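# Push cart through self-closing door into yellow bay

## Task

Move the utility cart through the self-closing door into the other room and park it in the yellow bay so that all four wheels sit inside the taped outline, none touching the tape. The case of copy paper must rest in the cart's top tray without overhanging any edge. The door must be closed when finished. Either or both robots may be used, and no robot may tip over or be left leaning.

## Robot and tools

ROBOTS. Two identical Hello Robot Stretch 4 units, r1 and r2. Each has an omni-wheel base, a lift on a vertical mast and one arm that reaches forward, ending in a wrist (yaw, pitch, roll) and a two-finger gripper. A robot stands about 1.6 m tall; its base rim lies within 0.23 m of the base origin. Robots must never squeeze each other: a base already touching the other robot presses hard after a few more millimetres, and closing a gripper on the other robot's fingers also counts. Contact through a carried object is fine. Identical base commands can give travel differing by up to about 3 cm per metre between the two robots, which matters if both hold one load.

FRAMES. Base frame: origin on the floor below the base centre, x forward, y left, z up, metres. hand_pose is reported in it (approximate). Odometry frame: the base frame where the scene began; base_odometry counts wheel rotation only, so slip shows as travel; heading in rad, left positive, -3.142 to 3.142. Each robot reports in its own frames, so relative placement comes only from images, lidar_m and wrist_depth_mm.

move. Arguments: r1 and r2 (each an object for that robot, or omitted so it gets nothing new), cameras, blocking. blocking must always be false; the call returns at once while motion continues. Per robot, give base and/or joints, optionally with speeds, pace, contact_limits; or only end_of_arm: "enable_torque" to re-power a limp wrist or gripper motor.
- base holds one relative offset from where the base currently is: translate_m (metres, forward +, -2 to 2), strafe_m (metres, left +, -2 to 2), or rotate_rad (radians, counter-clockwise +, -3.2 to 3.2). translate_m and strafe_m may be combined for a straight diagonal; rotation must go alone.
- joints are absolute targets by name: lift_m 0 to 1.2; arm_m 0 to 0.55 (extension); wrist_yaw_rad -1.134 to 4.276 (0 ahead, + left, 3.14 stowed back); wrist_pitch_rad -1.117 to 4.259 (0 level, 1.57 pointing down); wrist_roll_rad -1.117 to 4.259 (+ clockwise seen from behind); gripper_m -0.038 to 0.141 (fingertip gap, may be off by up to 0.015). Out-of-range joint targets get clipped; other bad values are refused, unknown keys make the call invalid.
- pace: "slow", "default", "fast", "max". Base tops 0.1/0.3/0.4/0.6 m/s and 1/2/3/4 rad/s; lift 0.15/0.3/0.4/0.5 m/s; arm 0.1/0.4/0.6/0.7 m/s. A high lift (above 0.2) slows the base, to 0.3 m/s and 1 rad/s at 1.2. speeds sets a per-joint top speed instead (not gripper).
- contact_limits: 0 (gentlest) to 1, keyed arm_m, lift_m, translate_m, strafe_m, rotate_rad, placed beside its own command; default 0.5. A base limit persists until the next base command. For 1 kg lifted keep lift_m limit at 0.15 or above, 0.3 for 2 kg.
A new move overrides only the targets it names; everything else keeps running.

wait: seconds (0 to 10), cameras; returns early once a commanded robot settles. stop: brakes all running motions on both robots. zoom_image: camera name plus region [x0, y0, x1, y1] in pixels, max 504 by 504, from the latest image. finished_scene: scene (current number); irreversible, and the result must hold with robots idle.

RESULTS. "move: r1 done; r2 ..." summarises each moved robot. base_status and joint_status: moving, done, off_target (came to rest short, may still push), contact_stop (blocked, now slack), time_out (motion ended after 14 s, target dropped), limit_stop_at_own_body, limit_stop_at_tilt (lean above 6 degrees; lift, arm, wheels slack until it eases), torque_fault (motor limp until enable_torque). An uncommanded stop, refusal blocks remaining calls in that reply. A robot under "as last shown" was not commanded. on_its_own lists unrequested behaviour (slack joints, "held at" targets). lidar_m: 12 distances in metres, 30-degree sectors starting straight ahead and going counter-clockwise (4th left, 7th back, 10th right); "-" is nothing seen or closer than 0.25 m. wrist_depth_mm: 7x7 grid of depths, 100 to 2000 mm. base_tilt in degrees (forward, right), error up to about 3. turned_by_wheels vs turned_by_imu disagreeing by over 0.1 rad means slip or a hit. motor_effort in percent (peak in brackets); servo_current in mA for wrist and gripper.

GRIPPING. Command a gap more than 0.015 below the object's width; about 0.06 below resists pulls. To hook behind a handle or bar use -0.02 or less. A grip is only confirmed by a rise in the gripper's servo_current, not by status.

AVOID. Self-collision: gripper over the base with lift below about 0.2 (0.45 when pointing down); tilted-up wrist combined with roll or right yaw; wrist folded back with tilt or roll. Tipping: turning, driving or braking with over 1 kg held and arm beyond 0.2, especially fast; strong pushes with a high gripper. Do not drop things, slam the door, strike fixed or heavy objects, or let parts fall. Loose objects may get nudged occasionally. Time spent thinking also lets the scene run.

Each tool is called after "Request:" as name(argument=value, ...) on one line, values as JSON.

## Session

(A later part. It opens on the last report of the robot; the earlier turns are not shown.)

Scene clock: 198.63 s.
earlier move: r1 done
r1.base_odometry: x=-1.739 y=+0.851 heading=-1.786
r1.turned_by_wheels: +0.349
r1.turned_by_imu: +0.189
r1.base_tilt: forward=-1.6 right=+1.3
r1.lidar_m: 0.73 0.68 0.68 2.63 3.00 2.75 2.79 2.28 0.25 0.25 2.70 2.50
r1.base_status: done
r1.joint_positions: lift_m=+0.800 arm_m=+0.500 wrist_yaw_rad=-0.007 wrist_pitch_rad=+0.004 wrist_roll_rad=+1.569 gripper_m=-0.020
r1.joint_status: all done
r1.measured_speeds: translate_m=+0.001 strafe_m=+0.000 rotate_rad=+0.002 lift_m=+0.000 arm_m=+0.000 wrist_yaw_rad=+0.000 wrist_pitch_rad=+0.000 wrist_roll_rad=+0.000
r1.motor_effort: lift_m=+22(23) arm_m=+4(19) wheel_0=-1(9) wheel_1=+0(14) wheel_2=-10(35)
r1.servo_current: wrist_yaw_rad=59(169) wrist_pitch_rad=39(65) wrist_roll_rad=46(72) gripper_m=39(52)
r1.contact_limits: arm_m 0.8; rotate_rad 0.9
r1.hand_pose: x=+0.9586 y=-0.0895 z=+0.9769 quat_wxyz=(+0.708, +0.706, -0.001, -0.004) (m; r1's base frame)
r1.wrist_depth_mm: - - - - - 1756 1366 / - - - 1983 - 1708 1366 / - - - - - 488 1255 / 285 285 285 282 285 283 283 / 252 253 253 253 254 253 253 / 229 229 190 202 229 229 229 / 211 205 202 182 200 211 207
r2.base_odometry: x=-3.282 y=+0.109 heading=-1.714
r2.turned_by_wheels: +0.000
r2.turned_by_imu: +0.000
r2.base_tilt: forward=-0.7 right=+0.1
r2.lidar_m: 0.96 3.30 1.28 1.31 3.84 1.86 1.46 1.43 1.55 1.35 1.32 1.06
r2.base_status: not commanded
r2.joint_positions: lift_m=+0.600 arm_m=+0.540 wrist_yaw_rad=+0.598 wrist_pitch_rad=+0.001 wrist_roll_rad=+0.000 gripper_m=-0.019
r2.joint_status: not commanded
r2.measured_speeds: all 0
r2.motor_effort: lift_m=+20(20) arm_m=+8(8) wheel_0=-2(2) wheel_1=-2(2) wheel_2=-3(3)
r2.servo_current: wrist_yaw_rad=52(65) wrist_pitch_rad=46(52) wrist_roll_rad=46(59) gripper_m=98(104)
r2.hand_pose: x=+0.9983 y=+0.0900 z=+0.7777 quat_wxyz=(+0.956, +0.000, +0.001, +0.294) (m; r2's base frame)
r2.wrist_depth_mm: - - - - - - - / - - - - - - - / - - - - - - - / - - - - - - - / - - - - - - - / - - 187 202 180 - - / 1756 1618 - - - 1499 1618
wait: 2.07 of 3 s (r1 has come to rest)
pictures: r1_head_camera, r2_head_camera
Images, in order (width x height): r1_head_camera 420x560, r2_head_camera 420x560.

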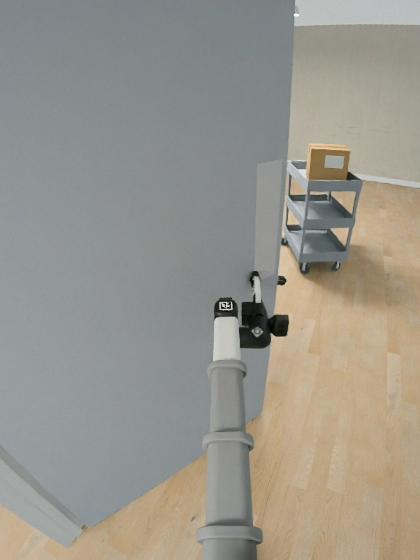

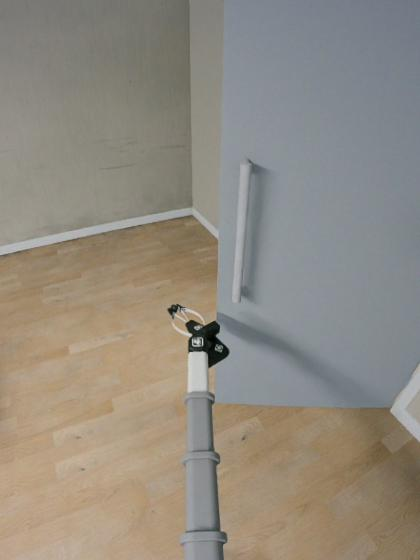

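Request:
move(r1={"base":{"rotate_rad":0.35},"joints":{"arm_m":0.5},"contact_limits":{"rotate_rad":0.9}}, blocking=false, cameras=[])

Request:
wait(seconds=2, cameras=["r1_head_camera","r2_head_camera"])

Scene clock: 206.70 s.
move: r1 moving
r1.base_odometry: x=-1.740 y=+0.856 heading=-1.575
r1.turned_by_wheels: +0.211
r1.turned_by_imu: +0.081
r1.base_tilt: forward=-1.5 right=+1.3
r1.lidar_m: 0.75 0.68 0.69 2.73 2.95 2.78 2.88 2.39 - 0.25 2.86 1.21
r1.base_status: rotate_rad moving
r1.joint_positions: lift_m=+0.800 arm_m=+0.500 wrist_yaw_rad=-0.027 wrist_pitch_rad=+0.004 wrist_roll_rad=+1.569 gripper_m=-0.020
r1.joint_status: arm_m moving
r1.measured_speeds: translate_m=+0.009 strafe_m=-0.057 rotate_rad=+0.373 lift_m=+0.000 arm_m=+0.000 wrist_yaw_rad=+0.000 wrist_pitch_rad=+0.000 wrist_roll_rad=+0.000
r1.motor_effort: lift_m=+22(22) arm_m=+5(6) wheel_0=-13(26) wheel_1=-14(26) wheel_2=-24(36)
r1.servo_current: wrist_yaw_rad=176(182) wrist_pitch_rad=39(46) wrist_roll_rad=46(65) gripper_m=46(46)
r1.contact_limits: rotate_rad 0.9
r1.hand_pose: x=+0.9566 y=-0.0951 z=+0.9769 quat_wxyz=(+0.708, +0.706, -0.008, -0.011) (m; r1's base frame)
r1.wrist_depth_mm: - - - - - 1756 1366 / - - - - - 1661 1366 / - - - - 317 317 1205 / 278 278 277 277 278 278 277 / 248 248 249 248 249 249 249 / 225 225 186 199 225 224 224 / 208 202 202 205 197 204 208
r2: as last shown
r2.base_tilt: forward=-0.6 right=+0.1
r2.lidar_m: 0.92 3.31 1.26 1.33 3.85 1.88 1.45 1.43 1.55 1.37 1.32 1.00
r2.motor_effort: lift_m=+20(20) arm_m=+7(8) wheel_0=-2(2) wheel_1=-2(2) wheel_2=-3(3)
r2.servo_current: wrist_yaw_rad=39(46) wrist_pitch_rad=46(46) wrist_roll_rad=46(52) gripper_m=98(111)
r2.wrist_depth_mm: - - - - - - - / - - - - - - - / - - - - - - - / - - - - - - - / - - - - - - - / - - 187 202 181 - - / 1708 1661 - - - 1499 1576
pictures: none
No camera images: "cameras" was empty.

Scene clock: 208.70 s.
earlier move: r1 contact_stop
r1.base_odometry: x=-1.754 y=+0.889 heading=-1.938
r1.turned_by_wheels: -0.363
r1.turned_by_imu: -0.380
r1.base_tilt: forward=-1.6 right=+1.3
r1.lidar_m: 0.65 0.58 0.60 0.76 2.88 2.82 2.78 2.68 2.15 - 0.25 3.31
r1.base_status: rotate_rad contact_stop
r1.joint_positions: lift_m=+0.800 arm_m=+0.500 wrist_yaw_rad=-0.004 wrist_pitch_rad=+0.002 wrist_roll_rad=+1.569 gripper_m=-0.020
r1.joint_status: all done
r1.measured_speeds: translate_m=-0.067 strafe_m=+0.019 rotate_rad=-0.202 lift_m=+0.000 arm_m=+0.000 wrist_yaw_rad=+0.000 wrist_pitch_rad=+0.000 wrist_roll_rad=+0.000
r1.on_its_own: the wheels are slack since a contact_stop
r1.motor_effort: lift_m=+21(22) arm_m=+4(6) wheel_0=+0(26) wheel_1=-2(26) wheel_2=+0(36)
r1.servo_current: wrist_yaw_rad=59(182) wrist_pitch_rad=39(59) wrist_roll_rad=52(65) gripper_m=46(52)
r1.contact_limits: rotate_rad 0.9
r1.hand_pose: x=+0.9589 y=-0.0885 z=+0.9773 quat_wxyz=(+0.708, +0.706, +0.000, -0.002) (m; r1's base frame)
r1.wrist_depth_mm: - - - - - 1921 1366 / - - - - - 1983 1397 / - - - - - - 1397 / - - - - - 1863 1397 / - - - 1983 - 1808 1397 / - - - 200 - - 1430 / - - 179 180 145 1661 1397
r2.base_odometry: x=-3.282 y=+0.109 heading=-1.714
r2.turned_by_wheels: +0.000
r2.turned_by_imu: +0.000
r2.base_tilt: forward=-0.7 right=+0.1
r2.lidar_m: 1.26 3.31 1.26 1.30 3.85 1.87 1.45 1.42 1.55 1.38 1.35 1.27
r2.base_status: not commanded
r2.joint_positions: lift_m=+0.600 arm_m=+0.540 wrist_yaw_rad=+0.598 wrist_pitch_rad=+0.001 wrist_roll_rad=+0.000 gripper_m=-0.019
r2.joint_status: not commanded
r2.measured_speeds: all 0
r2.motor_effort: lift_m=+20(20) arm_m=+8(8) wheel_0=-2(2) wheel_1=-2(2) wheel_2=-3(3)
r2.servo_current: wrist_yaw_rad=52(59) wrist_pitch_rad=46(46) wrist_roll_rad=39(59) gripper_m=91(111)
r2.hand_pose: x=+0.9983 y=+0.0900 z=+0.7777 quat_wxyz=(+0.956, +0.000, +0.001, +0.294) (m; r2's base frame)
r2.wrist_depth_mm: - - - - - - - / - - - - - - - / - - - - - - - / - - - - - - - / - - - - - - - / - - 187 202 179 - - / 1756 1661 - - - 1464 1661
wait: 2.00 s; no rest
pictures: r1_head_camera, r2_head_camera
Images, in order (width x height): r1_head_camera 420x560, r2_head_camera 420x560.

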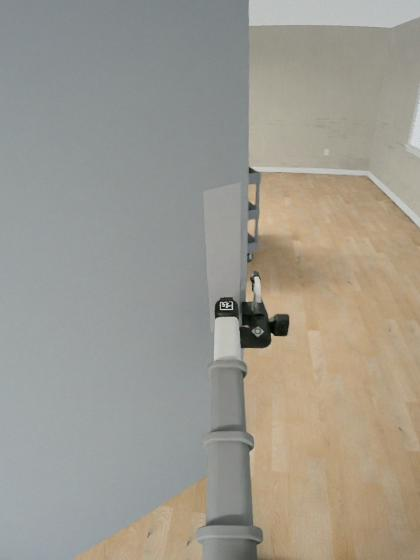

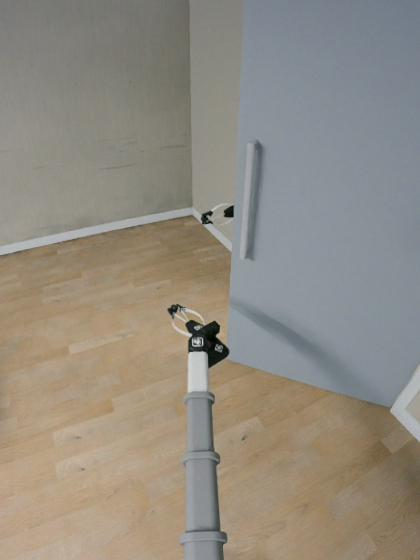

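Request:
move(r1={"base":{"translate_m":0.55},"joints":{"arm_m":0.2},"contact_limits":{"translate_m":0.8}}, blocking=false, cameras=[])

Request:
wait(seconds=3.5, cameras=["r1_head_camera","r1_head_left_camera","r2_head_camera"])

Scene clock: 216.93 s.
earlier move: r1 contact_stop
move: r1 moving
r1.base_odometry: x=-1.678 y=+1.030 heading=-2.553
r1.turned_by_wheels: -0.615
r1.turned_by_imu: -0.621
r1.base_tilt: forward=-1.6 right=+1.2
r1.lidar_m: 0.26 0.34 0.36 0.46 0.80 2.74 2.70 2.62 2.74 2.12 0.73 0.26
r1.base_status: earlier rotate_rad contact_stop (by the wheels' count: -0.768 of +0.350); translate_m moving
r1.joint_positions: lift_m=+0.800 arm_m=+0.449 wrist_yaw_rad=-0.001 wrist_pitch_rad=+0.002 wrist_roll_rad=+1.569 gripper_m=-0.020
r1.joint_status: arm_m moving
r1.measured_speeds: translate_m=+0.120 strafe_m=+0.000 rotate_rad=+0.002 lift_m=+0.000 arm_m=-0.195 wrist_yaw_rad=+0.000 wrist_pitch_rad=+0.000 wrist_roll_rad=+0.000
r1.motor_effort: lift_m=+21(21) arm_m=-5(6) wheel_0=+7(9) wheel_1=+4(8) wheel_2=-9(10)
r1.servo_current: wrist_yaw_rad=59(65) wrist_pitch_rad=33(46) wrist_roll_rad=46(52) gripper_m=39(52)
r1.contact_limits: translate_m 0.8
r1.hand_pose: x=+0.9085 y=-0.0877 z=+0.9773 quat_wxyz=(+0.708, +0.706, +0.001, -0.001) (m; r1's base frame)
r1.wrist_depth_mm: - - - - - 1708 1397 / - - - - - 1983 1366 / - - - - - - 1366 / - - - - - - 1366 / - - - - - - 1397 / - - - 199 - - 1366 / - - 180 180 145 1661 1430
r2: as last shown
r2.turned_by_imu: +0.001
r2.base_tilt: forward=-0.7 right=+0.0
r2.lidar_m: 1.87 3.30 1.29 1.33 3.87 1.87 1.43 1.44 1.56 1.34 1.34 1.46
r2.servo_current: wrist_yaw_rad=59(59) wrist_pitch_rad=46(46) wrist_roll_rad=46(59) gripper_m=98(104)
r2.wrist_depth_mm: - - - - - - - / - - - - - - - / - - - - - - - / - - - - - - - / - - - - - - - / - - 187 202 181 - - / 1756 1618 - - - 1537 1618
pictures: none
No camera images: "cameras" was empty.

Scene clock: 218.63 s.
earlier move: r1 contact_stop
r1.base_odometry: x=-1.787 y=+0.922 heading=-2.699
r1.turned_by_wheels: -0.145
r1.turned_by_imu: -0.167
r1.base_tilt: forward=-1.6 right=+1.2
r1.lidar_m: 0.25 0.25 0.25 0.28 0.50 2.70 3.01 2.72 2.75 2.23 0.70 0.25
r1.base_status: translate_m contact_stop (by the wheels' count: +0.179 of +0.550)
r1.joint_positions: lift_m=+0.800 arm_m=+0.200 wrist_yaw_rad=+0.000 wrist_pitch_rad=+0.002 wrist_roll_rad=+1.569 gripper_m=-0.020
r1.joint_status: all done
r1.measured_speeds: all 0
r1.on_its_own: the wheels are slack since a contact_stop
r1.motor_effort: lift_m=+19(21) arm_m=+4(12) wheel_0=+0(29) wheel_1=+0(13) wheel_2=+0(27)
r1.servo_current: wrist_yaw_rad=52(72) wrist_pitch_rad=39(52) wrist_roll_rad=39(65) gripper_m=46(52)
r1.contact_limits: translate_m 0.8
r1.hand_pose: x=+0.6592 y=-0.0875 z=+0.9776 quat_wxyz=(+0.708, +0.706, +0.001, -0.001) (m; r1's base frame)
r1.wrist_depth_mm: - - - - - - 1336 / - - - - - 1863 1366 / - - - - - - 1397 / - - - - - - 1366 / - - - - - - 1397 / - - - 199 - - 1430 / - - 180 179 145 1756 1430
r2.base_odometry: x=-3.282 y=+0.109 heading=-1.714
r2.turned_by_wheels: +0.000
r2.turned_by_imu: +0.000
r2.base_tilt: forward=-0.7 right=+0.1
r2.lidar_m: 2.04 3.29 1.26 1.31 3.84 1.88 1.44 1.41 1.56 1.35 1.35 1.46
r2.base_status: not commanded
r2.joint_positions: lift_m=+0.600 arm_m=+0.540 wrist_yaw_rad=+0.598 wrist_pitch_rad=+0.001 wrist_roll_rad=+0.000 gripper_m=-0.019
r2.joint_status: not commanded
r2.measured_speeds: all 0
r2.motor_effort: lift_m=+20(20) arm_m=+8(8) wheel_0=-2(2) wheel_1=-2(2) wheel_2=-3(3)
r2.servo_current: wrist_yaw_rad=46(65) wrist_pitch_rad=46(46) wrist_roll_rad=52(59) gripper_m=98(104)
r2.hand_pose: x=+0.9983 y=+0.0900 z=+0.7777 quat_wxyz=(+0.956, +0.000, +0.001, +0.294) (m; r2's base frame)
r2.wrist_depth_mm: - - - - - - - / - - - - - - - / - - - - - - - / - - - - - - - / - - - - - - - / - - 187 202 180 - - / 1756 1661 - - - 1499 1661
wait: 1.70 of 3.5 s (r1 has come to rest)
pictures: r1_head_camera, r1_head_left_camera, r2_head_camera
Images, in order (width x height): r1_head_camera 420x560, r1_head_left_camera 420x672, r2_head_camera 420x560.

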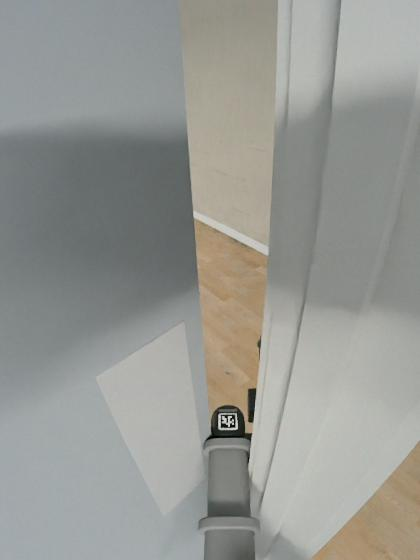

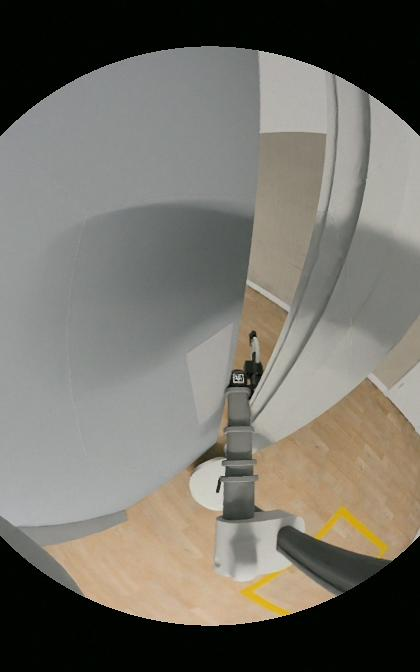

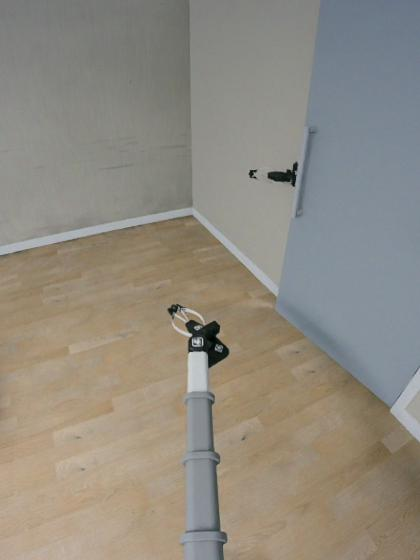

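Request:
move(r1={"base":{"rotate_rad":0.75},"joints":{"arm_m":0.1},"contact_limits":{"rotate_rad":1.0}}, blocking=false, cameras=[])

Request:
wait(seconds=2, cameras=["r1_head_camera","r2_head_camera"])

Scene clock: 226.30 s.
move: r1 contact_stop
r1.base_odometry: x=-1.777 y=+0.934 heading=-2.521
r1.turned_by_wheels: +0.178
r1.turned_by_imu: +0.010
r1.base_tilt: forward=-0.5 right=+2.0
r1.lidar_m: 0.25 0.25 0.25 0.25 0.46 2.69 3.04 2.75 2.80 2.22 0.42 0.25
r1.base_status: rotate_rad contact_stop
r1.joint_positions: lift_m=+0.800 arm_m=+0.150 wrist_yaw_rad=+0.007 wrist_pitch_rad=+0.002 wrist_roll_rad=+1.569 gripper_m=-0.020
r1.joint_status: arm_m moving
r1.measured_speeds: translate_m=-0.040 strafe_m=-0.069 rotate_rad=+0.237 lift_m=+0.000 arm_m=-0.214 wrist_yaw_rad=+0.049 wrist_pitch_rad=+0.000 wrist_roll_rad=+0.000
r1.on_its_own: the wheels are slack since a contact_stop
r1.motor_effort: lift_m=+19(19) arm_m=-12(20) wheel_0=-17(29) wheel_1=-4(10) wheel_2=-19(33)
r1.servo_current: wrist_yaw_rad=65(65) wrist_pitch_rad=39(46) wrist_roll_rad=52(59) gripper_m=46(46)
r1.contact_limits: rotate_rad 1
r1.hand_pose: x=+0.6099 y=-0.0855 z=+0.9776 quat_wxyz=(+0.708, +0.706, +0.003, +0.002) (m; r1's base frame)
r1.wrist_depth_mm: - - - - - 1661 1308 / - - - - - 1863 1366 / - - - - - 1921 1397 / - - - - - 1983 1366 / - - - - - - 1366 / - - - 199 - - 1464 / - - 179 180 145 1618 1397
r2: as last shown
r2.turned_by_imu: +0.001
r2.base_tilt: forward=-0.7 right=+0.0
r2.lidar_m: 2.02 3.32 1.27 1.32 3.81 1.82 1.47 1.44 1.59 1.37 1.33 1.47
r2.motor_effort: lift_m=+20(20) arm_m=+7(8) wheel_0=-2(2) wheel_1=-2(2) wheel_2=-3(3)
r2.servo_current: wrist_yaw_rad=52(52) wrist_pitch_rad=39(39) wrist_roll_rad=52(59) gripper_m=98(104)
r2.wrist_depth_mm: - - - - - - - / - - - - - - - / - - - - - - - / - - - - - - - / - - - - - - - / - - 187 202 180 - - / 1756 1661 - - - 1537 1618
pictures: none
No camera images: "cameras" was empty.

not run: a stop that you did not command came earlier in this reply.

Request:
move(r1={"base":{"translate_m":-0.35},"joints":{"arm_m":0.0}}, blocking=false, cameras=[])

Request:
wait(seconds=2.5, cameras=["r1_head_camera","r1_head_left_camera"])

Scene clock: 245.83 s.
earlier move: r1 contact_stop
move: r1 contact_stop
r1.base_odometry: x=-1.757 y=+0.949 heading=-2.554
r1.turned_by_wheels: -0.033
r1.turned_by_imu: -0.140
r1.base_tilt: forward=-1.5 right=+1.3
r1.lidar_m: 0.25 0.25 0.25 0.25 0.36 2.65 3.03 2.79 2.78 2.42 2.09 0.25
r1.base_status: earlier rotate_rad contact_stop (by the wheels' count: +0.160 of +0.750); translate_m contact_stop
r1.joint_positions: lift_m=+0.800 arm_m=+0.183 wrist_yaw_rad=+0.009 wrist_pitch_rad=+0.002 wrist_roll_rad=+1.569 gripper_m=-0.020
r1.joint_status: arm_m earlier contact_stop (moved -0.037 of -0.100); arm_m contact_stop
r1.measured_speeds: translate_m=-0.101 strafe_m=+0.005 rotate_rad=-0.270 lift_m=+0.000 arm_m=+0.015 wrist_yaw_rad=-0.011 wrist_pitch_rad=-0.001 wrist_roll_rad=+0.000
r1.on_its_own: the wheels are slack since a contact_stop; arm_m is slack since a contact_stop (your +0.000 is given up)
r1.motor_effort: lift_m=+19(20) arm_m=-1(21) wheel_0=-3(13) wheel_1=-1(5) wheel_2=+7(30)
r1.servo_current: wrist_yaw_rad=78(85) wrist_pitch_rad=46(52) wrist_roll_rad=52(65) gripper_m=39(46)
r1.hand_pose: x=+0.6432 y=-0.0849 z=+0.9774 quat_wxyz=(+0.708, +0.706, +0.004, +0.002) (m; r1's base frame)
r1.wrist_depth_mm: - - - - - - 1336 / - - - - - 1708 1366 / - - - - - 1983 1397 / - - - - - - 1366 / - - - - - - 1397 / - - - 198 - - 1397 / - - 179 180 145 1661 1430
r2: as last shown
r2.base_tilt: forward=-0.7 right=+0.1
r2.lidar_m: 2.04 3.31 1.27 1.33 3.83 1.88 1.45 1.43 1.58 1.37 1.34 1.47
r2.motor_effort: lift_m=+20(20) arm_m=+7(8) wheel_0=-2(2) wheel_1=-1(2) wheel_2=-3(3)
r2.servo_current: wrist_yaw_rad=52(52) wrist_pitch_rad=39(46) wrist_roll_rad=46(65) gripper_m=104(104)
r2.wrist_depth_mm: - - - - - - - / - - - - - - - / - - - - - - - / - - - - - - - / - - - - - - - / - - 187 202 180 - - / 1756 1708 - - - 1499 1618
pictures: none
No camera images: "cameras" was empty.

not run: a stop that you did not command came earlier in this reply.

Request:
move(r1={"base":{"strafe_m":0.3},"contact_limits":{"strafe_m":1.0},"joints":{"arm_m":0.2}}, blocking=false, cameras=[])

Request:
wait(seconds=2.5, cameras=["r1_head_camera","r1_head_left_camera","r2_head_camera"])

Scene clock: 252.33 s.
earlier move: r1 contact_stop
move: r1 moving
r1.base_odometry: x=-1.733 y=+0.922 heading=-2.558
r1.turned_by_wheels: -0.005
r1.turned_by_imu: -0.031
r1.base_tilt: forward=-1.6 right=+1.3
r1.lidar_m: 0.26 0.25 - 0.25 0.32 0.75 3.00 2.79 2.80 2.46 2.14 0.25
r1.base_status: earlier translate_m contact_stop (by the wheels' count: -0.031 of -0.350); strafe_m moving
r1.joint_positions: lift_m=+0.800 arm_m=+0.200 wrist_yaw_rad=+0.003 wrist_pitch_rad=+0.002 wrist_roll_rad=+1.569 gripper_m=-0.020
r1.joint_status: arm_m earlier contact_stop (moved +0.027 of -0.163); arm_m moving
r1.measured_speeds: translate_m=+0.006 strafe_m=+0.135 rotate_rad=-0.024 lift_m=+0.000 arm_m=-0.006 wrist_yaw_rad=-0.002 wrist_pitch_rad=+0.000 wrist_roll_rad=+0.000
r1.motor_effort: lift_m=+20(20) arm_m=-3(10) wheel_0=-21(30) wheel_1=+14(14) wheel_2=-19(19)
r1.servo_current: wrist_yaw_rad=46(59) wrist_pitch_rad=39(52) wrist_roll_rad=52(65) gripper_m=39(46)
r1.contact_limits: strafe_m 1
r1.hand_pose: x=+0.6595 y=-0.0867 z=+0.9774 quat_wxyz=(+0.708, +0.706, +0.002, +0.000) (m; r1's base frame)
r1.wrist_depth_mm: - - - - - - 1366 / - - - - - 1661 1430 / - - - - - 1983 1430 / - - - - - - 1397 / - - - - - - 1366 / - - - 199 - - 1464 / - - 179 180 145 1756 1430
r2: as last shown
r2.turned_by_imu: +0.000
r2.base_tilt: forward=-0.6 right=+0.1
r2.lidar_m: 2.03 3.30 1.28 1.33 3.82 1.86 1.46 1.43 1.58 1.39 1.33 1.45
r2.motor_effort: lift_m=+20(20) arm_m=+8(8) wheel_0=-2(2) wheel_1=-2(2) wheel_2=-2(3)
r2.servo_current: wrist_yaw_rad=46(52) wrist_pitch_rad=39(46) wrist_roll_rad=39(59) gripper_m=91(104)
r2.wrist_depth_mm: - - - - - - - / - - - - - - - / - - - - - - - / - - - - - - - / - - - - - - - / - - 187 202 180 - - / 1756 1618 - - - 1499 1618
pictures: none
No camera images: "cameras" was empty.

Scene clock: 254.17 s.
earlier move: r1 done
r1.base_odometry: x=-1.588 y=+0.701 heading=-2.557
r1.turned_by_wheels: +0.002
r1.turned_by_imu: -0.027
r1.base_tilt: forward=-1.6 right=+1.3
r1.lidar_m: 0.41 0.25 0.25 - 0.25 0.42 2.80 3.00 2.96 2.70 0.36 0.37
r1.base_status: done
r1.joint_positions: lift_m=+0.800 arm_m=+0.200 wrist_yaw_rad=+0.001 wrist_pitch_rad=+0.002 wrist_roll_rad=+1.569 gripper_m=-0.020
r1.joint_status: all done
r1.measured_speeds: all 0
r1.motor_effort: lift_m=+20(20) arm_m=-4(10) wheel_0=-13(34) wheel_1=+6(30) wheel_2=-2(19)
r1.servo_current: wrist_yaw_rad=39(72) wrist_pitch_rad=39(52) wrist_roll_rad=39(65) gripper_m=46(52)
r1.contact_limits: strafe_m 1
r1.hand_pose: x=+0.6594 y=-0.0871 z=+0.9774 quat_wxyz=(+0.708, +0.706, +0.001, +0.000) (m; r1's base frame)
r1.wrist_depth_mm: - - - - - 1618 1336 / - - - - - 1808 1397 / - - - - - - 1430 / - - - - - - 1397 / - - - - - - 1397 / - - - 200 - - 1430 / - - 179 180 145 1661 1397
r2.base_odometry: x=-3.282 y=+0.109 heading=-1.714
r2.turned_by_wheels: +0.000
r2.turned_by_imu: +0.000
r2.base_tilt: forward=-0.7 right=+0.1
r2.lidar_m: 1.51 3.29 1.26 1.31 3.85 1.85 1.46 1.42 1.59 1.37 1.34 1.39
r2.base_status: not commanded
r2.joint_positions: lift_m=+0.600 arm_m=+0.540 wrist_yaw_rad=+0.598 wrist_pitch_rad=+0.001 wrist_roll_rad=+0.000 gripper_m=-0.019
r2.joint_status: not commanded
r2.measured_speeds: all 0
r2.motor_effort: lift_m=+20(20) arm_m=+8(8) wheel_0=-2(2) wheel_1=-2(3) wheel_2=-3(3)
r2.servo_current: wrist_yaw_rad=46(52) wrist_pitch_rad=39(46) wrist_roll_rad=46(59) gripper_m=91(104)
r2.hand_pose: x=+0.9983 y=+0.0900 z=+0.7777 quat_wxyz=(+0.956, +0.000, +0.001, +0.294) (m; r2's base frame)
r2.wrist_depth_mm: - - - - - - - / - - - - - - - / - - - - - - - / - - - - - - - / - - - - - - - / - - 187 201 180 - - / 1756 1618 - - - 1499 1661
wait: 1.83 of 2.5 s (r1 has come to rest)
pictures: r1_head_camera, r1_head_left_camera, r2_head_camera
Images, in order (width x height): r1_head_camera 420x560, r1_head_left_camera 420x672, r2_head_camera 420x560.

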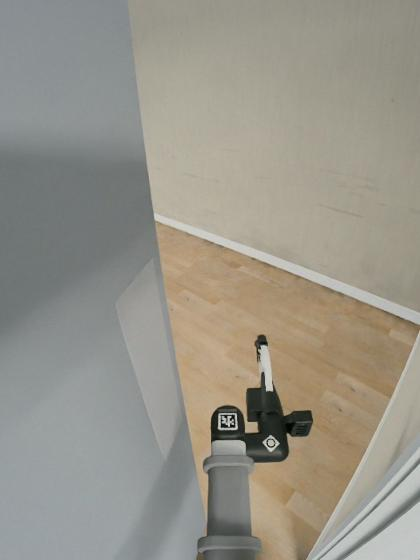

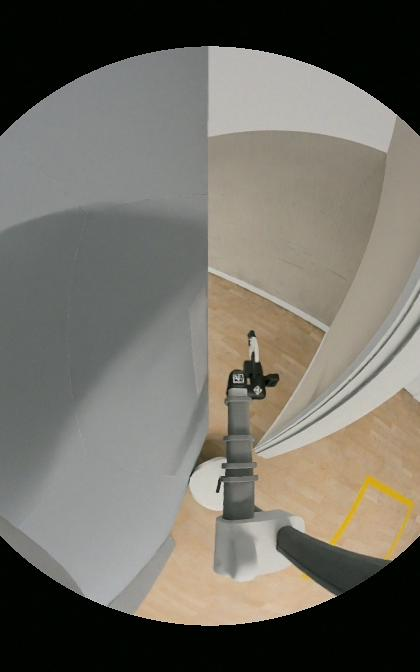

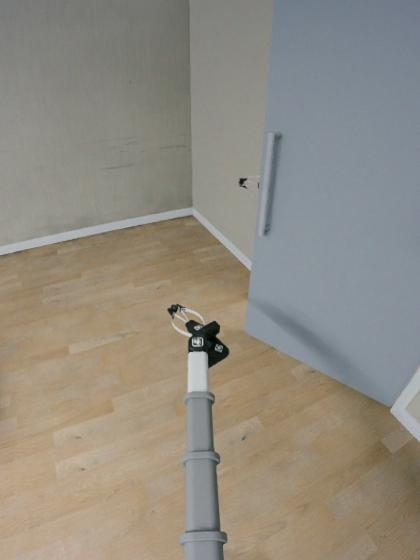

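Request:
move(r1={"base":{"translate_m":0.3,"strafe_m":0.42},"contact_limits":{"strafe_m":1.0}}, blocking=false, cameras=[])

Request:
wait(seconds=3, cameras=["r1_head_camera","r1_head_left_camera","r2_head_camera"])

Scene clock: 260.77 s.
move: r1 moving
r1.base_odometry: x=-1.589 y=+0.670 heading=-2.557
r1.turned_by_wheels: +0.000
r1.turned_by_imu: +0.000
r1.base_tilt: forward=-1.6 right=+1.3
r1.lidar_m: 0.46 0.25 0.25 - 0.25 0.37 2.77 3.02 3.01 2.71 0.35 2.25
r1.base_status: translate_m moving; strafe_m moving
r1.joint_positions: lift_m=+0.800 arm_m=+0.200 wrist_yaw_rad=+0.001 wrist_pitch_rad=+0.002 wrist_roll_rad=+1.569 gripper_m=-0.020
r1.joint_status: not commanded
r1.measured_speeds: translate_m=+0.072 strafe_m=+0.100 rotate_rad=-0.006 lift_m=+0.000 arm_m=+0.000 wrist_yaw_rad=+0.000 wrist_pitch_rad=+0.000 wrist_roll_rad=+0.000
r1.motor_effort: lift_m=+20(20) arm_m=-3(4) wheel_0=-13(16) wheel_1=+25(27) wheel_2=-10(12)
r1.servo_current: wrist_yaw_rad=52(52) wrist_pitch_rad=46(52) wrist_roll_rad=39(78) gripper_m=46(46)
r1.contact_limits: strafe_m 1
r1.hand_pose: x=+0.6594 y=-0.0871 z=+0.9774 quat_wxyz=(+0.708, +0.706, +0.001, +0.000) (m; r1's base frame)
r1.wrist_depth_mm: - - - - - 1708 1366 / - - - - - 1808 1397 / - - - - - - 1366 / - - - - - - 1397 / - - - - - - 1430 / - - - 199 - - 1430 / - - 179 180 145 1708 1430
r2: as last shown
r2.base_tilt: forward=-0.6 right=+0.1
r2.lidar_m: 1.47 3.31 1.26 1.31 3.85 1.86 1.46 1.41 1.56 1.39 1.34 1.40
r2.motor_effort: lift_m=+20(20) arm_m=+7(8) wheel_0=-2(2) wheel_1=-2(2) wheel_2=-3(3)
r2.servo_current: wrist_yaw_rad=52(59) wrist_pitch_rad=39(46) wrist_roll_rad=59(59) gripper_m=98(104)
r2.wrist_depth_mm: - - - - - - - / - - - - - - - / - - - - - - - / - - - - - - - / - - - - - - - / - - 187 201 181 - - / 1756 1661 - - - 1499 1618
pictures: none
No camera images: "cameras" was empty.

Scene clock: 263.47 s.
earlier move: r1 done
r1.base_odometry: x=-1.607 y=+0.186 heading=-2.557
r1.turned_by_wheels: +0.000
r1.turned_by_imu: +0.005
r1.base_tilt: forward=-1.6 right=+1.3
r1.lidar_m: 2.56 1.91 0.25 0.25 - 0.25 0.35 3.50 3.48 0.67 0.96 2.28
r1.base_status: done
r1.joint_positions: lift_m=+0.800 arm_m=+0.200 wrist_yaw_rad=+0.001 wrist_pitch_rad=+0.002 wrist_roll_rad=+1.569 gripper_m=-0.020
r1.joint_status: not commanded
r1.measured_speeds: all 0
r1.motor_effort: lift_m=+20(20) arm_m=-4(4) wheel_0=-8(16) wheel_1=+8(27) wheel_2=+2(12)
r1.servo_current: wrist_yaw_rad=46(65) wrist_pitch_rad=39(52) wrist_roll_rad=52(78) gripper_m=39(46)
r1.contact_limits: strafe_m 1
r1.hand_pose: x=+0.6594 y=-0.0871 z=+0.9774 quat_wxyz=(+0.708, +0.706, +0.001, +0.000) (m; r1's base frame)
r1.wrist_depth_mm: - - - - - 1708 1366 / - - - - - 1983 1397 / - - - - - - 1366 / - - - - - - 1397 / - - - - - - 1430 / - - - 198 - - 1397 / - - 180 180 145 1661 1397
r2.base_odometry: x=-3.282 y=+0.109 heading=-1.714
r2.turned_by_wheels: +0.000
r2.turned_by_imu: +0.000
r2.base_tilt: forward=-0.6 right=+0.0
r2.lidar_m: 0.94 3.30 1.27 1.34 3.84 1.85 1.45 1.44 1.56 1.37 1.33 1.03
r2.base_status: not commanded
r2.joint_positions: lift_m=+0.600 arm_m=+0.540 wrist_yaw_rad=+0.598 wrist_pitch_rad=+0.001 wrist_roll_rad=+0.000 gripper_m=-0.019
r2.joint_status: not commanded
r2.measured_speeds: all 0
r2.motor_effort: lift_m=+20(20) arm_m=+8(8) wheel_0=-2(3) wheel_1=-2(2) wheel_2=-3(3)
r2.servo_current: wrist_yaw_rad=46(59) wrist_pitch_rad=39(46) wrist_roll_rad=65(65) gripper_m=104(104)
r2.hand_pose: x=+0.9983 y=+0.0900 z=+0.7777 quat_wxyz=(+0.956, +0.000, +0.001, +0.294) (m; r2's base frame)
r2.wrist_depth_mm: - - - - - - 462 / - - - - - - 512 / - - - - - - - / - - - - - - - / - - - - - - - / - - 187 202 180 - - / 1756 1661 - - - 1499 1661
wait: 2.70 of 3 s (r1 has come to rest)
pictures: r1_head_camera, r1_head_left_camera, r2_head_camera
Images, in order (width x height): r1_head_camera 420x560, r1_head_left_camera 420x672, r2_head_camera 420x560.

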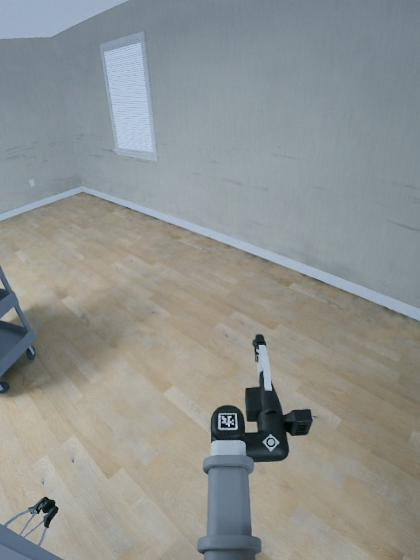

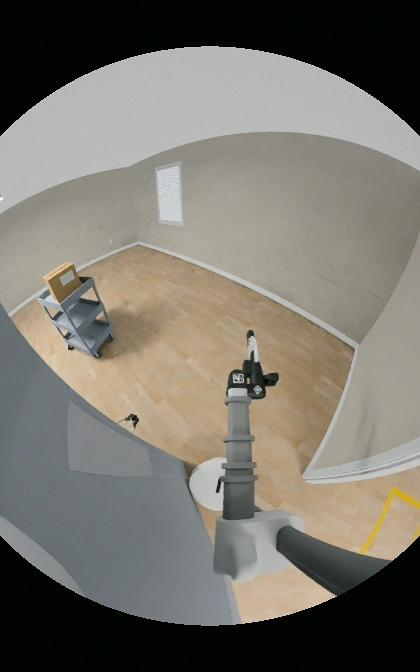

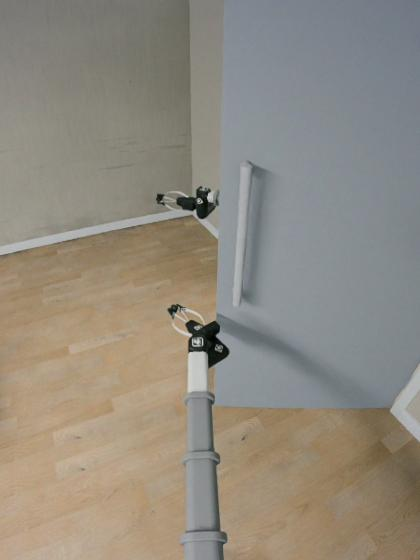

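Request:
move(r1={"base":{"translate_m":-0.1,"strafe_m":0.2},"contact_limits":{"strafe_m":1.0}}, blocking=false, cameras=[])

Request:
wait(seconds=2, cameras=["r1_head_left_camera","r2_head_camera"])

Scene clock: 270.40 s.
move: r1 moving
r1.base_odometry: x=-1.579 y=+0.170 heading=-2.557
r1.turned_by_wheels: +0.000
r1.turned_by_imu: -0.001
r1.base_tilt: forward=-1.6 right=+1.3
r1.lidar_m: 2.60 1.86 0.25 0.25 - 0.25 0.33 3.49 3.49 0.69 1.01 2.30
r1.base_status: translate_m moving; strafe_m moving
r1.joint_positions: lift_m=+0.800 arm_m=+0.200 wrist_yaw_rad=+0.001 wrist_pitch_rad=+0.002 wrist_roll_rad=+1.569 gripper_m=-0.020
r1.joint_status: not commanded
r1.measured_speeds: translate_m=-0.054 strafe_m=+0.107 rotate_rad=-0.001 lift_m=+0.000 arm_m=+0.000 wrist_yaw_rad=+0.000 wrist_pitch_rad=+0.000 wrist_roll_rad=+0.000
r1.motor_effort: lift_m=+20(20) arm_m=-4(4) wheel_0=-19(23) wheel_1=+7(11) wheel_2=+10(10)
r1.servo_current: wrist_yaw_rad=46(65) wrist_pitch_rad=46(46) wrist_roll_rad=65(65) gripper_m=46(52)
r1.contact_limits: strafe_m 1
r1.hand_pose: x=+0.6594 y=-0.0871 z=+0.9774 quat_wxyz=(+0.708, +0.706, +0.001, +0.000) (m; r1's base frame)
r1.wrist_depth_mm: - - - - - 1756 1366 / - - - - - 1863 1336 / - - - - - - 1397 / - - - - - - 1430 / - - - - - - 1430 / - - - 199 - - 1397 / - - 179 180 145 1661 1397
r2: as last shown
r2.base_tilt: forward=-0.7 right=+0.1
r2.lidar_m: 0.88 3.31 1.29 1.31 3.84 1.90 1.47 1.44 1.56 1.37 1.31 0.99
r2.motor_effort: lift_m=+20(20) arm_m=+7(8) wheel_0=-2(2) wheel_1=-2(2) wheel_2=-3(3)
r2.servo_current: wrist_yaw_rad=59(59) wrist_pitch_rad=46(46) wrist_roll_rad=52(52) gripper_m=98(104)
r2.wrist_depth_mm: - - - - - - 436 / - - - - - - 525 / - - - - - - - / - - - - - - - / - - - - - - - / - - 186 202 181 - - / 1756 1618 - - - 1499 1576
pictures: none
No camera images: "cameras" was empty.

Scene clock: 272.07 s.
earlier move: r1 done
r1.base_odometry: x=-1.413 y=+0.075 heading=-2.556
r1.turned_by_wheels: +0.000
r1.turned_by_imu: +0.001
r1.base_tilt: forward=-1.6 right=+1.3
r1.lidar_m: 2.80 0.38 0.33 0.25 - 0.25 0.25 0.55 3.56 0.87 1.13 2.49
r1.base_status: done
r1.joint_positions: lift_m=+0.800 arm_m=+0.200 wrist_yaw_rad=+0.001 wrist_pitch_rad=+0.002 wrist_roll_rad=+1.569 gripper_m=-0.020
r1.joint_status: not commanded
r1.measured_speeds: all 0
r1.motor_effort: lift_m=+20(20) arm_m=-4(4) wheel_0=-6(23) wheel_1=+6(25) wheel_2=+4(13)
r1.servo_current: wrist_yaw_rad=52(65) wrist_pitch_rad=46(52) wrist_roll_rad=59(65) gripper_m=46(52)
r1.contact_limits: strafe_m 1
r1.hand_pose: x=+0.6594 y=-0.0871 z=+0.9774 quat_wxyz=(+0.708, +0.706, +0.001, +0.000) (m; r1's base frame)
r1.wrist_depth_mm: - - - - - 1921 1366 / - - - - - 1921 1366 / - - - - - - 1397 / - - - - - - 1430 / - - - - - - 1397 / - - - 199 - - 1430 / - - 179 184 145 1661 1397
r2.base_odometry: x=-3.282 y=+0.109 heading=-1.713
r2.turned_by_wheels: +0.001
r2.turned_by_imu: +0.013
r2.base_tilt: forward=-0.7 right=+0.1
r2.lidar_m: 0.69 3.30 1.28 1.35 3.72 1.81 1.47 1.42 1.59 1.38 1.23 0.68
r2.base_status: not commanded
r2.joint_positions: lift_m=+0.600 arm_m=+0.540 wrist_yaw_rad=+0.598 wrist_pitch_rad=+0.001 wrist_roll_rad=+0.000 gripper_m=-0.019
r2.joint_status: not commanded
r2.measured_speeds: all 0
r2.motor_effort: lift_m=+20(20) arm_m=+7(8) wheel_0=+0(19) wheel_1=+2(8) wheel_2=+3(3)
r2.servo_current: wrist_yaw_rad=52(59) wrist_pitch_rad=33(46) wrist_roll_rad=52(59) gripper_m=104(104)
r2.hand_pose: x=+0.9982 y=+0.0902 z=+0.7777 quat_wxyz=(+0.956, +0.000, +0.001, +0.295) (m; r2's base frame)
r2.wrist_depth_mm: - - - - - - 359 / - - - - - 500 - / - - - - - - - / - - - - - - - / - - - - - - - / - - 187 202 180 - - / 1756 1661 - - - 1537 1576
wait: 1.67 of 2 s (r1 has come to rest)
pictures: r1_head_left_camera, r2_head_camera
Images, in order (width x height): r1_head_left_camera 420x672, r2_head_camera 420x560.

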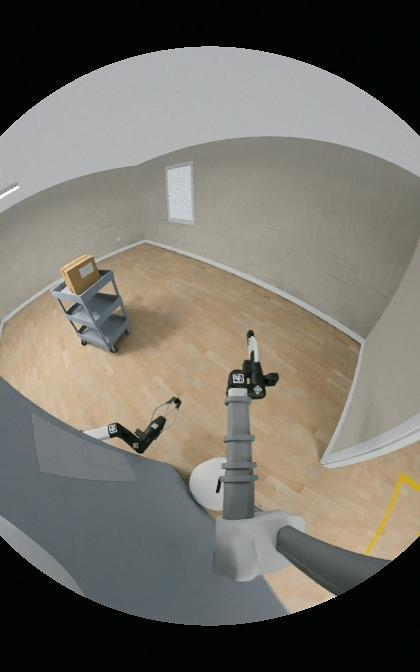

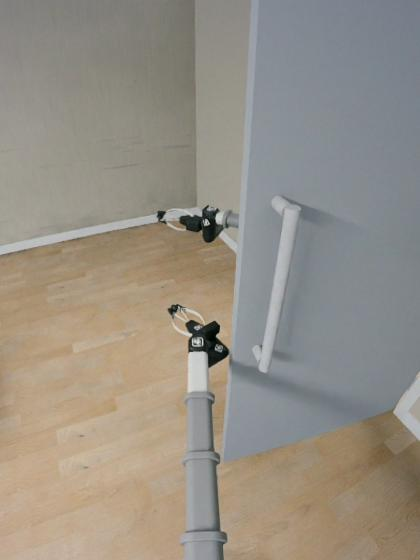

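Request:
move(r2={"joints":{"wrist_yaw_rad":-0.55}}, blocking=false, cameras=[])

Request:
wait(seconds=1.2, cameras=["r1_head_left_camera","r2_head_camera"])

Scene clock: 277.53 s.
move: r2 moving
r1: as last shown
r1.base_odometry: x=-1.413 y=+0.075 heading=-2.557
r1.turned_by_imu: +0.000
r1.lidar_m: 2.79 0.29 0.31 0.25 0.25 0.25 0.27 0.59 3.56 0.87 1.12 2.48
r1.motor_effort: lift_m=+20(20) arm_m=-4(4) wheel_0=-5(6) wheel_1=+4(6) wheel_2=+2(4)
r1.servo_current: wrist_yaw_rad=39(78) wrist_pitch_rad=39(46) wrist_roll_rad=52(52) gripper_m=39(46)
r1.contact_limits: strafe_m 1
r1.wrist_depth_mm: - - - - - 1921 1430 / - - - - - 1983 1397 / - - - - - - 1430 / - - - - - - 1464 / - - - - - - 1430 / - - - 198 - - 1397 / - - 179 183 145 1661 1464
r2.base_odometry: x=-3.281 y=+0.109 heading=-1.710
r2.turned_by_wheels: +0.003
r2.turned_by_imu: +0.004
r2.base_tilt: forward=-0.6 right=+0.0
r2.lidar_m: 0.69 3.29 1.28 1.33 3.72 1.83 1.44 1.43 1.59 1.38 1.17 0.65
r2.base_status: not commanded
r2.joint_positions: lift_m=+0.600 arm_m=+0.540 wrist_yaw_rad=+0.156 wrist_pitch_rad=+0.001 wrist_roll_rad=+0.000 gripper_m=-0.019
r2.joint_status: wrist_yaw_rad moving
r2.measured_speeds: translate_m=+0.000 strafe_m=+0.000 rotate_rad=+0.000 lift_m=+0.000 arm_m=+0.000 wrist_yaw_rad=-1.296 wrist_pitch_rad=+0.000 wrist_roll_rad=+0.000
r2.motor_effort: lift_m=+20(20) arm_m=-4(7) wheel_0=+18(18) wheel_1=+3(4) wheel_2=+15(15)
r2.servo_current: wrist_yaw_rad=371(384) wrist_pitch_rad=46(46) wrist_roll_rad=46(59) gripper_m=98(104)
r2.hand_pose: x=+1.0094 y=-0.0415 z=+0.7777 quat_wxyz=(+0.997, +0.000, +0.001, +0.078) (m; r2's base frame)
r2.wrist_depth_mm: - - - - 364 - - / - - - 544 462 - - / - - - - - - - / - - - - - - - / - - - - - - - / - - 187 202 180 - - / 1756 1661 - - - 1537 -
pictures: none
No camera images: "cameras" was empty.

Scene clock: 278.47 s.
earlier move: r2 done
r1.base_odometry: x=-1.413 y=+0.075 heading=-2.557
r1.turned_by_wheels: +0.000
r1.turned_by_imu: +0.000
r1.base_tilt: forward=-1.6 right=+1.3
r1.lidar_m: 2.80 1.72 0.25 0.26 0.25 0.25 0.29 0.59 3.54 0.86 1.12 2.49
r1.base_status: not commanded
r1.joint_positions: lift_m=+0.800 arm_m=+0.200 wrist_yaw_rad=+0.001 wrist_pitch_rad=+0.002 wrist_roll_rad=+1.569 gripper_m=-0.020
r1.joint_status: not commanded
r1.measured_speeds: all 0
r1.motor_effort: lift_m=+20(20) arm_m=-3(4) wheel_0=-4(6) wheel_1=+4(6) wheel_2=+2(4)
r1.servo_current: wrist_yaw_rad=52(78) wrist_pitch_rad=46(46) wrist_roll_rad=46(59) gripper_m=39(46)
r1.contact_limits: strafe_m 1
r1.hand_pose: x=+0.6594 y=-0.0871 z=+0.9774 quat_wxyz=(+0.708, +0.706, +0.001, +0.000) (m; r1's base frame)
r1.wrist_depth_mm: - - - - - 1921 1366 / - - - - - 1983 1430 / - - - - - - 1366 / - - - - - - 1366 / - - - - - - 1430 / - - - 198 - - 1397 / - - 179 183 145 1756 1464
r2.base_odometry: x=-3.282 y=+0.109 heading=-1.711
r2.turned_by_wheels: -0.001
r2.turned_by_imu: -0.001
r2.base_tilt: forward=-0.6 right=+0.0
r2.lidar_m: 0.62 3.31 1.26 1.32 3.70 1.82 1.43 1.43 1.59 1.36 1.18 0.60
r2.base_status: not commanded
r2.joint_positions: lift_m=+0.600 arm_m=+0.540 wrist_yaw_rad=-0.546 wrist_pitch_rad=+0.001 wrist_roll_rad=+0.000 gripper_m=-0.019
r2.joint_status: all done
r2.measured_speeds: all 0
r2.motor_effort: lift_m=+20(20) arm_m=-4(7) wheel_0=+11(19) wheel_1=+3(4) wheel_2=+12(16)
r2.servo_current: wrist_yaw_rad=46(384) wrist_pitch_rad=39(46) wrist_roll_rad=52(59) gripper_m=98(104)
r2.hand_pose: x=+0.9119 y=-0.2246 z=+0.7777 quat_wxyz=(+0.963, +0.000, +0.001, -0.270) (m; r2's base frame)
r2.wrist_depth_mm: 357 - - 1308 - 445 - / 433 - - 1308 - - - / - - - 1281 - - - / - - - - - - - / - - - 1308 - - - / - - 181 201 180 - - / 1756 1661 - - - 488 1618
wait: 0.93 of 1.2 s (r2 has come to rest)
pictures: r1_head_left_camera, r2_head_camera
Images, in order (width x height): r1_head_left_camera 420x672, r2_head_camera 420x560.

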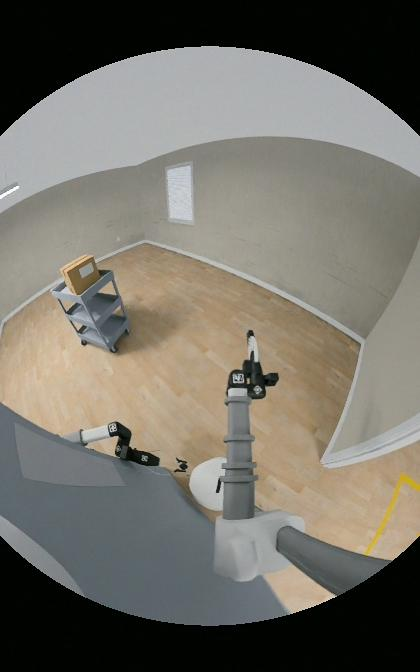

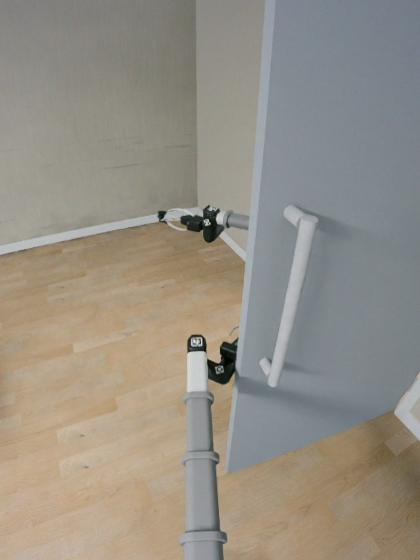

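Request:
move(r1={"base":{"translate_m":0.35,"strafe_m":-0.02},"joints":{"arm_m":0.1}}, blocking=false, cameras=[])

Request:
wait(seconds=3, cameras=["r1_head_camera","r2_head_camera","r1_head_left_camera"])

Scene clock: 298.30 s.
move: r1 moving
r1.base_odometry: x=-1.440 y=+0.059 heading=-2.556
r1.turned_by_wheels: +0.000
r1.turned_by_imu: +0.000
r1.base_tilt: forward=-1.6 right=+1.3
r1.lidar_m: 2.75 1.69 0.25 0.26 0.25 0.25 0.32 0.62 3.60 0.87 1.16 2.48
r1.base_status: translate_m moving; strafe_m moving
r1.joint_positions: lift_m=+0.800 arm_m=+0.149 wrist_yaw_rad=+0.001 wrist_pitch_rad=+0.002 wrist_roll_rad=+1.569 gripper_m=-0.020
r1.joint_status: arm_m moving
r1.measured_speeds: translate_m=+0.122 strafe_m=-0.007 rotate_rad=-0.003 lift_m=+0.000 arm_m=-0.195 wrist_yaw_rad=+0.000 wrist_pitch_rad=+0.000 wrist_roll_rad=+0.000
r1.motor_effort: lift_m=+20(20) arm_m=-5(7) wheel_0=+7(8) wheel_1=+7(8) wheel_2=-8(9)
r1.servo_current: wrist_yaw_rad=33(65) wrist_pitch_rad=39(46) wrist_roll_rad=52(59) gripper_m=39(46)
r1.hand_pose: x=+0.6086 y=-0.0871 z=+0.9774 quat_wxyz=(+0.708, +0.706, +0.001, +0.000) (m; r1's base frame)
r1.wrist_depth_mm: - - - - - 1808 1366 / - - - - - 1921 1336 / - - - - - - 1397 / - - - - - - 1464 / - - - - - - 1430 / - - - 198 - - 1430 / - - 180 183 145 1708 1430
r2: as last shown
r2.turned_by_wheels: +0.000
r2.turned_by_imu: +0.000
r2.base_tilt: forward=-0.7 right=+0.1
r2.lidar_m: 0.68 3.29 1.24 1.31 3.70 1.80 1.47 1.42 1.60 1.36 1.21 0.59
r2.motor_effort: lift_m=+20(20) arm_m=-4(4) wheel_0=+11(11) wheel_1=+3(3) wheel_2=+12(13)
r2.servo_current: wrist_yaw_rad=46(59) wrist_pitch_rad=39(46) wrist_roll_rad=46(52) gripper_m=98(104)
r2.wrist_depth_mm: 357 - - 1308 480 445 - / 436 469 - 1308 - - - / - - - 1281 - - - / - - - - - - - / - - - 1308 - - - / - - 181 201 181 - - / 1756 1708 - - - 1499 1661
pictures: none
No camera images: "cameras" was empty.

Scene clock: 300.47 s.
earlier move: r1 done
r1.base_odometry: x=-1.716 y=-0.102 heading=-2.556
r1.turned_by_wheels: +0.000
r1.turned_by_imu: +0.000
r1.base_tilt: forward=-1.5 right=+1.3
r1.lidar_m: 2.48 1.62 1.46 0.45 0.29 0.29 0.57 3.80 0.90 0.91 1.50 2.21
r1.base_status: done
r1.joint_positions: lift_m=+0.800 arm_m=+0.100 wrist_yaw_rad=+0.001 wrist_pitch_rad=+0.002 wrist_roll_rad=+1.569 gripper_m=-0.020
r1.joint_status: all done
r1.measured_speeds: all 0
r1.motor_effort: lift_m=+20(20) arm_m=-4(7) wheel_0=+3(10) wheel_1=+2(8) wheel_2=+2(10)
r1.servo_current: wrist_yaw_rad=39(65) wrist_pitch_rad=39(52) wrist_roll_rad=46(72) gripper_m=39(52)
r1.hand_pose: x=+0.5594 y=-0.0871 z=+0.9774 quat_wxyz=(+0.708, +0.706, +0.001, +0.000) (m; r1's base frame)
r1.wrist_depth_mm: - - - - - 1708 1397 / - - - - - 1983 1397 / - - - - - - 1397 / - - - - - - 1397 / - - - - - - 1397 / - - - 198 - - 1430 / - - 180 179 145 1661 1430
r2.base_odometry: x=-3.282 y=+0.109 heading=-1.711
r2.turned_by_wheels: +0.000
r2.turned_by_imu: +0.000
r2.base_tilt: forward=-0.6 right=+0.0
r2.lidar_m: 0.66 3.29 1.27 1.33 3.70 1.85 1.44 1.44 1.60 1.38 1.19 0.63
r2.base_status: not commanded
r2.joint_positions: lift_m=+0.600 arm_m=+0.540 wrist_yaw_rad=-0.546 wrist_pitch_rad=+0.001 wrist_roll_rad=+0.000 gripper_m=-0.019
r2.joint_status: not commanded
r2.measured_speeds: all 0
r2.motor_effort: lift_m=+20(20) arm_m=-4(4) wheel_0=+11(12) wheel_1=+3(4) wheel_2=+12(13)
r2.servo_current: wrist_yaw_rad=46(65) wrist_pitch_rad=46(46) wrist_roll_rad=59(59) gripper_m=98(104)
r2.hand_pose: x=+0.9119 y=-0.2246 z=+0.7777 quat_wxyz=(+0.963, +0.000, +0.001, -0.270) (m; r2's base frame)
r2.wrist_depth_mm: - - 439 1308 - - - / - - 480 1308 - - - / - - 488 1308 - - - / - - 484 - - - - / - - 488 1308 - - - / - - 185 200 180 - - / 1756 1708 - - - 1499 1708
wait: 2.17 of 3 s (r1 has come to rest)
pictures: r1_head_camera, r1_head_left_camera, r2_head_camera
Images, in order (width x height): r1_head_camera 420x560, r1_head_left_camera 420x672, r2_head_camera 420x560.

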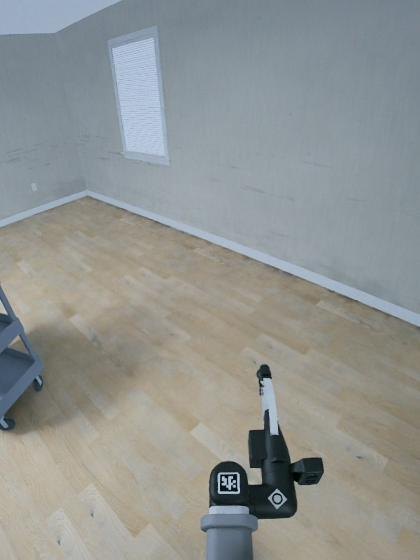

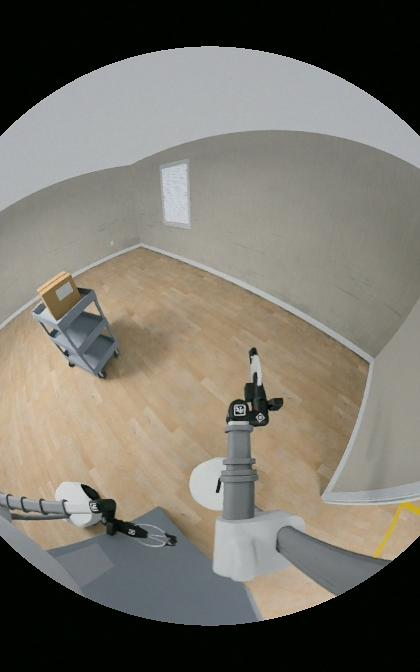

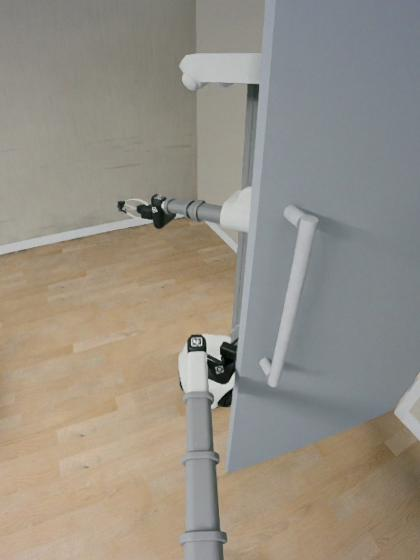

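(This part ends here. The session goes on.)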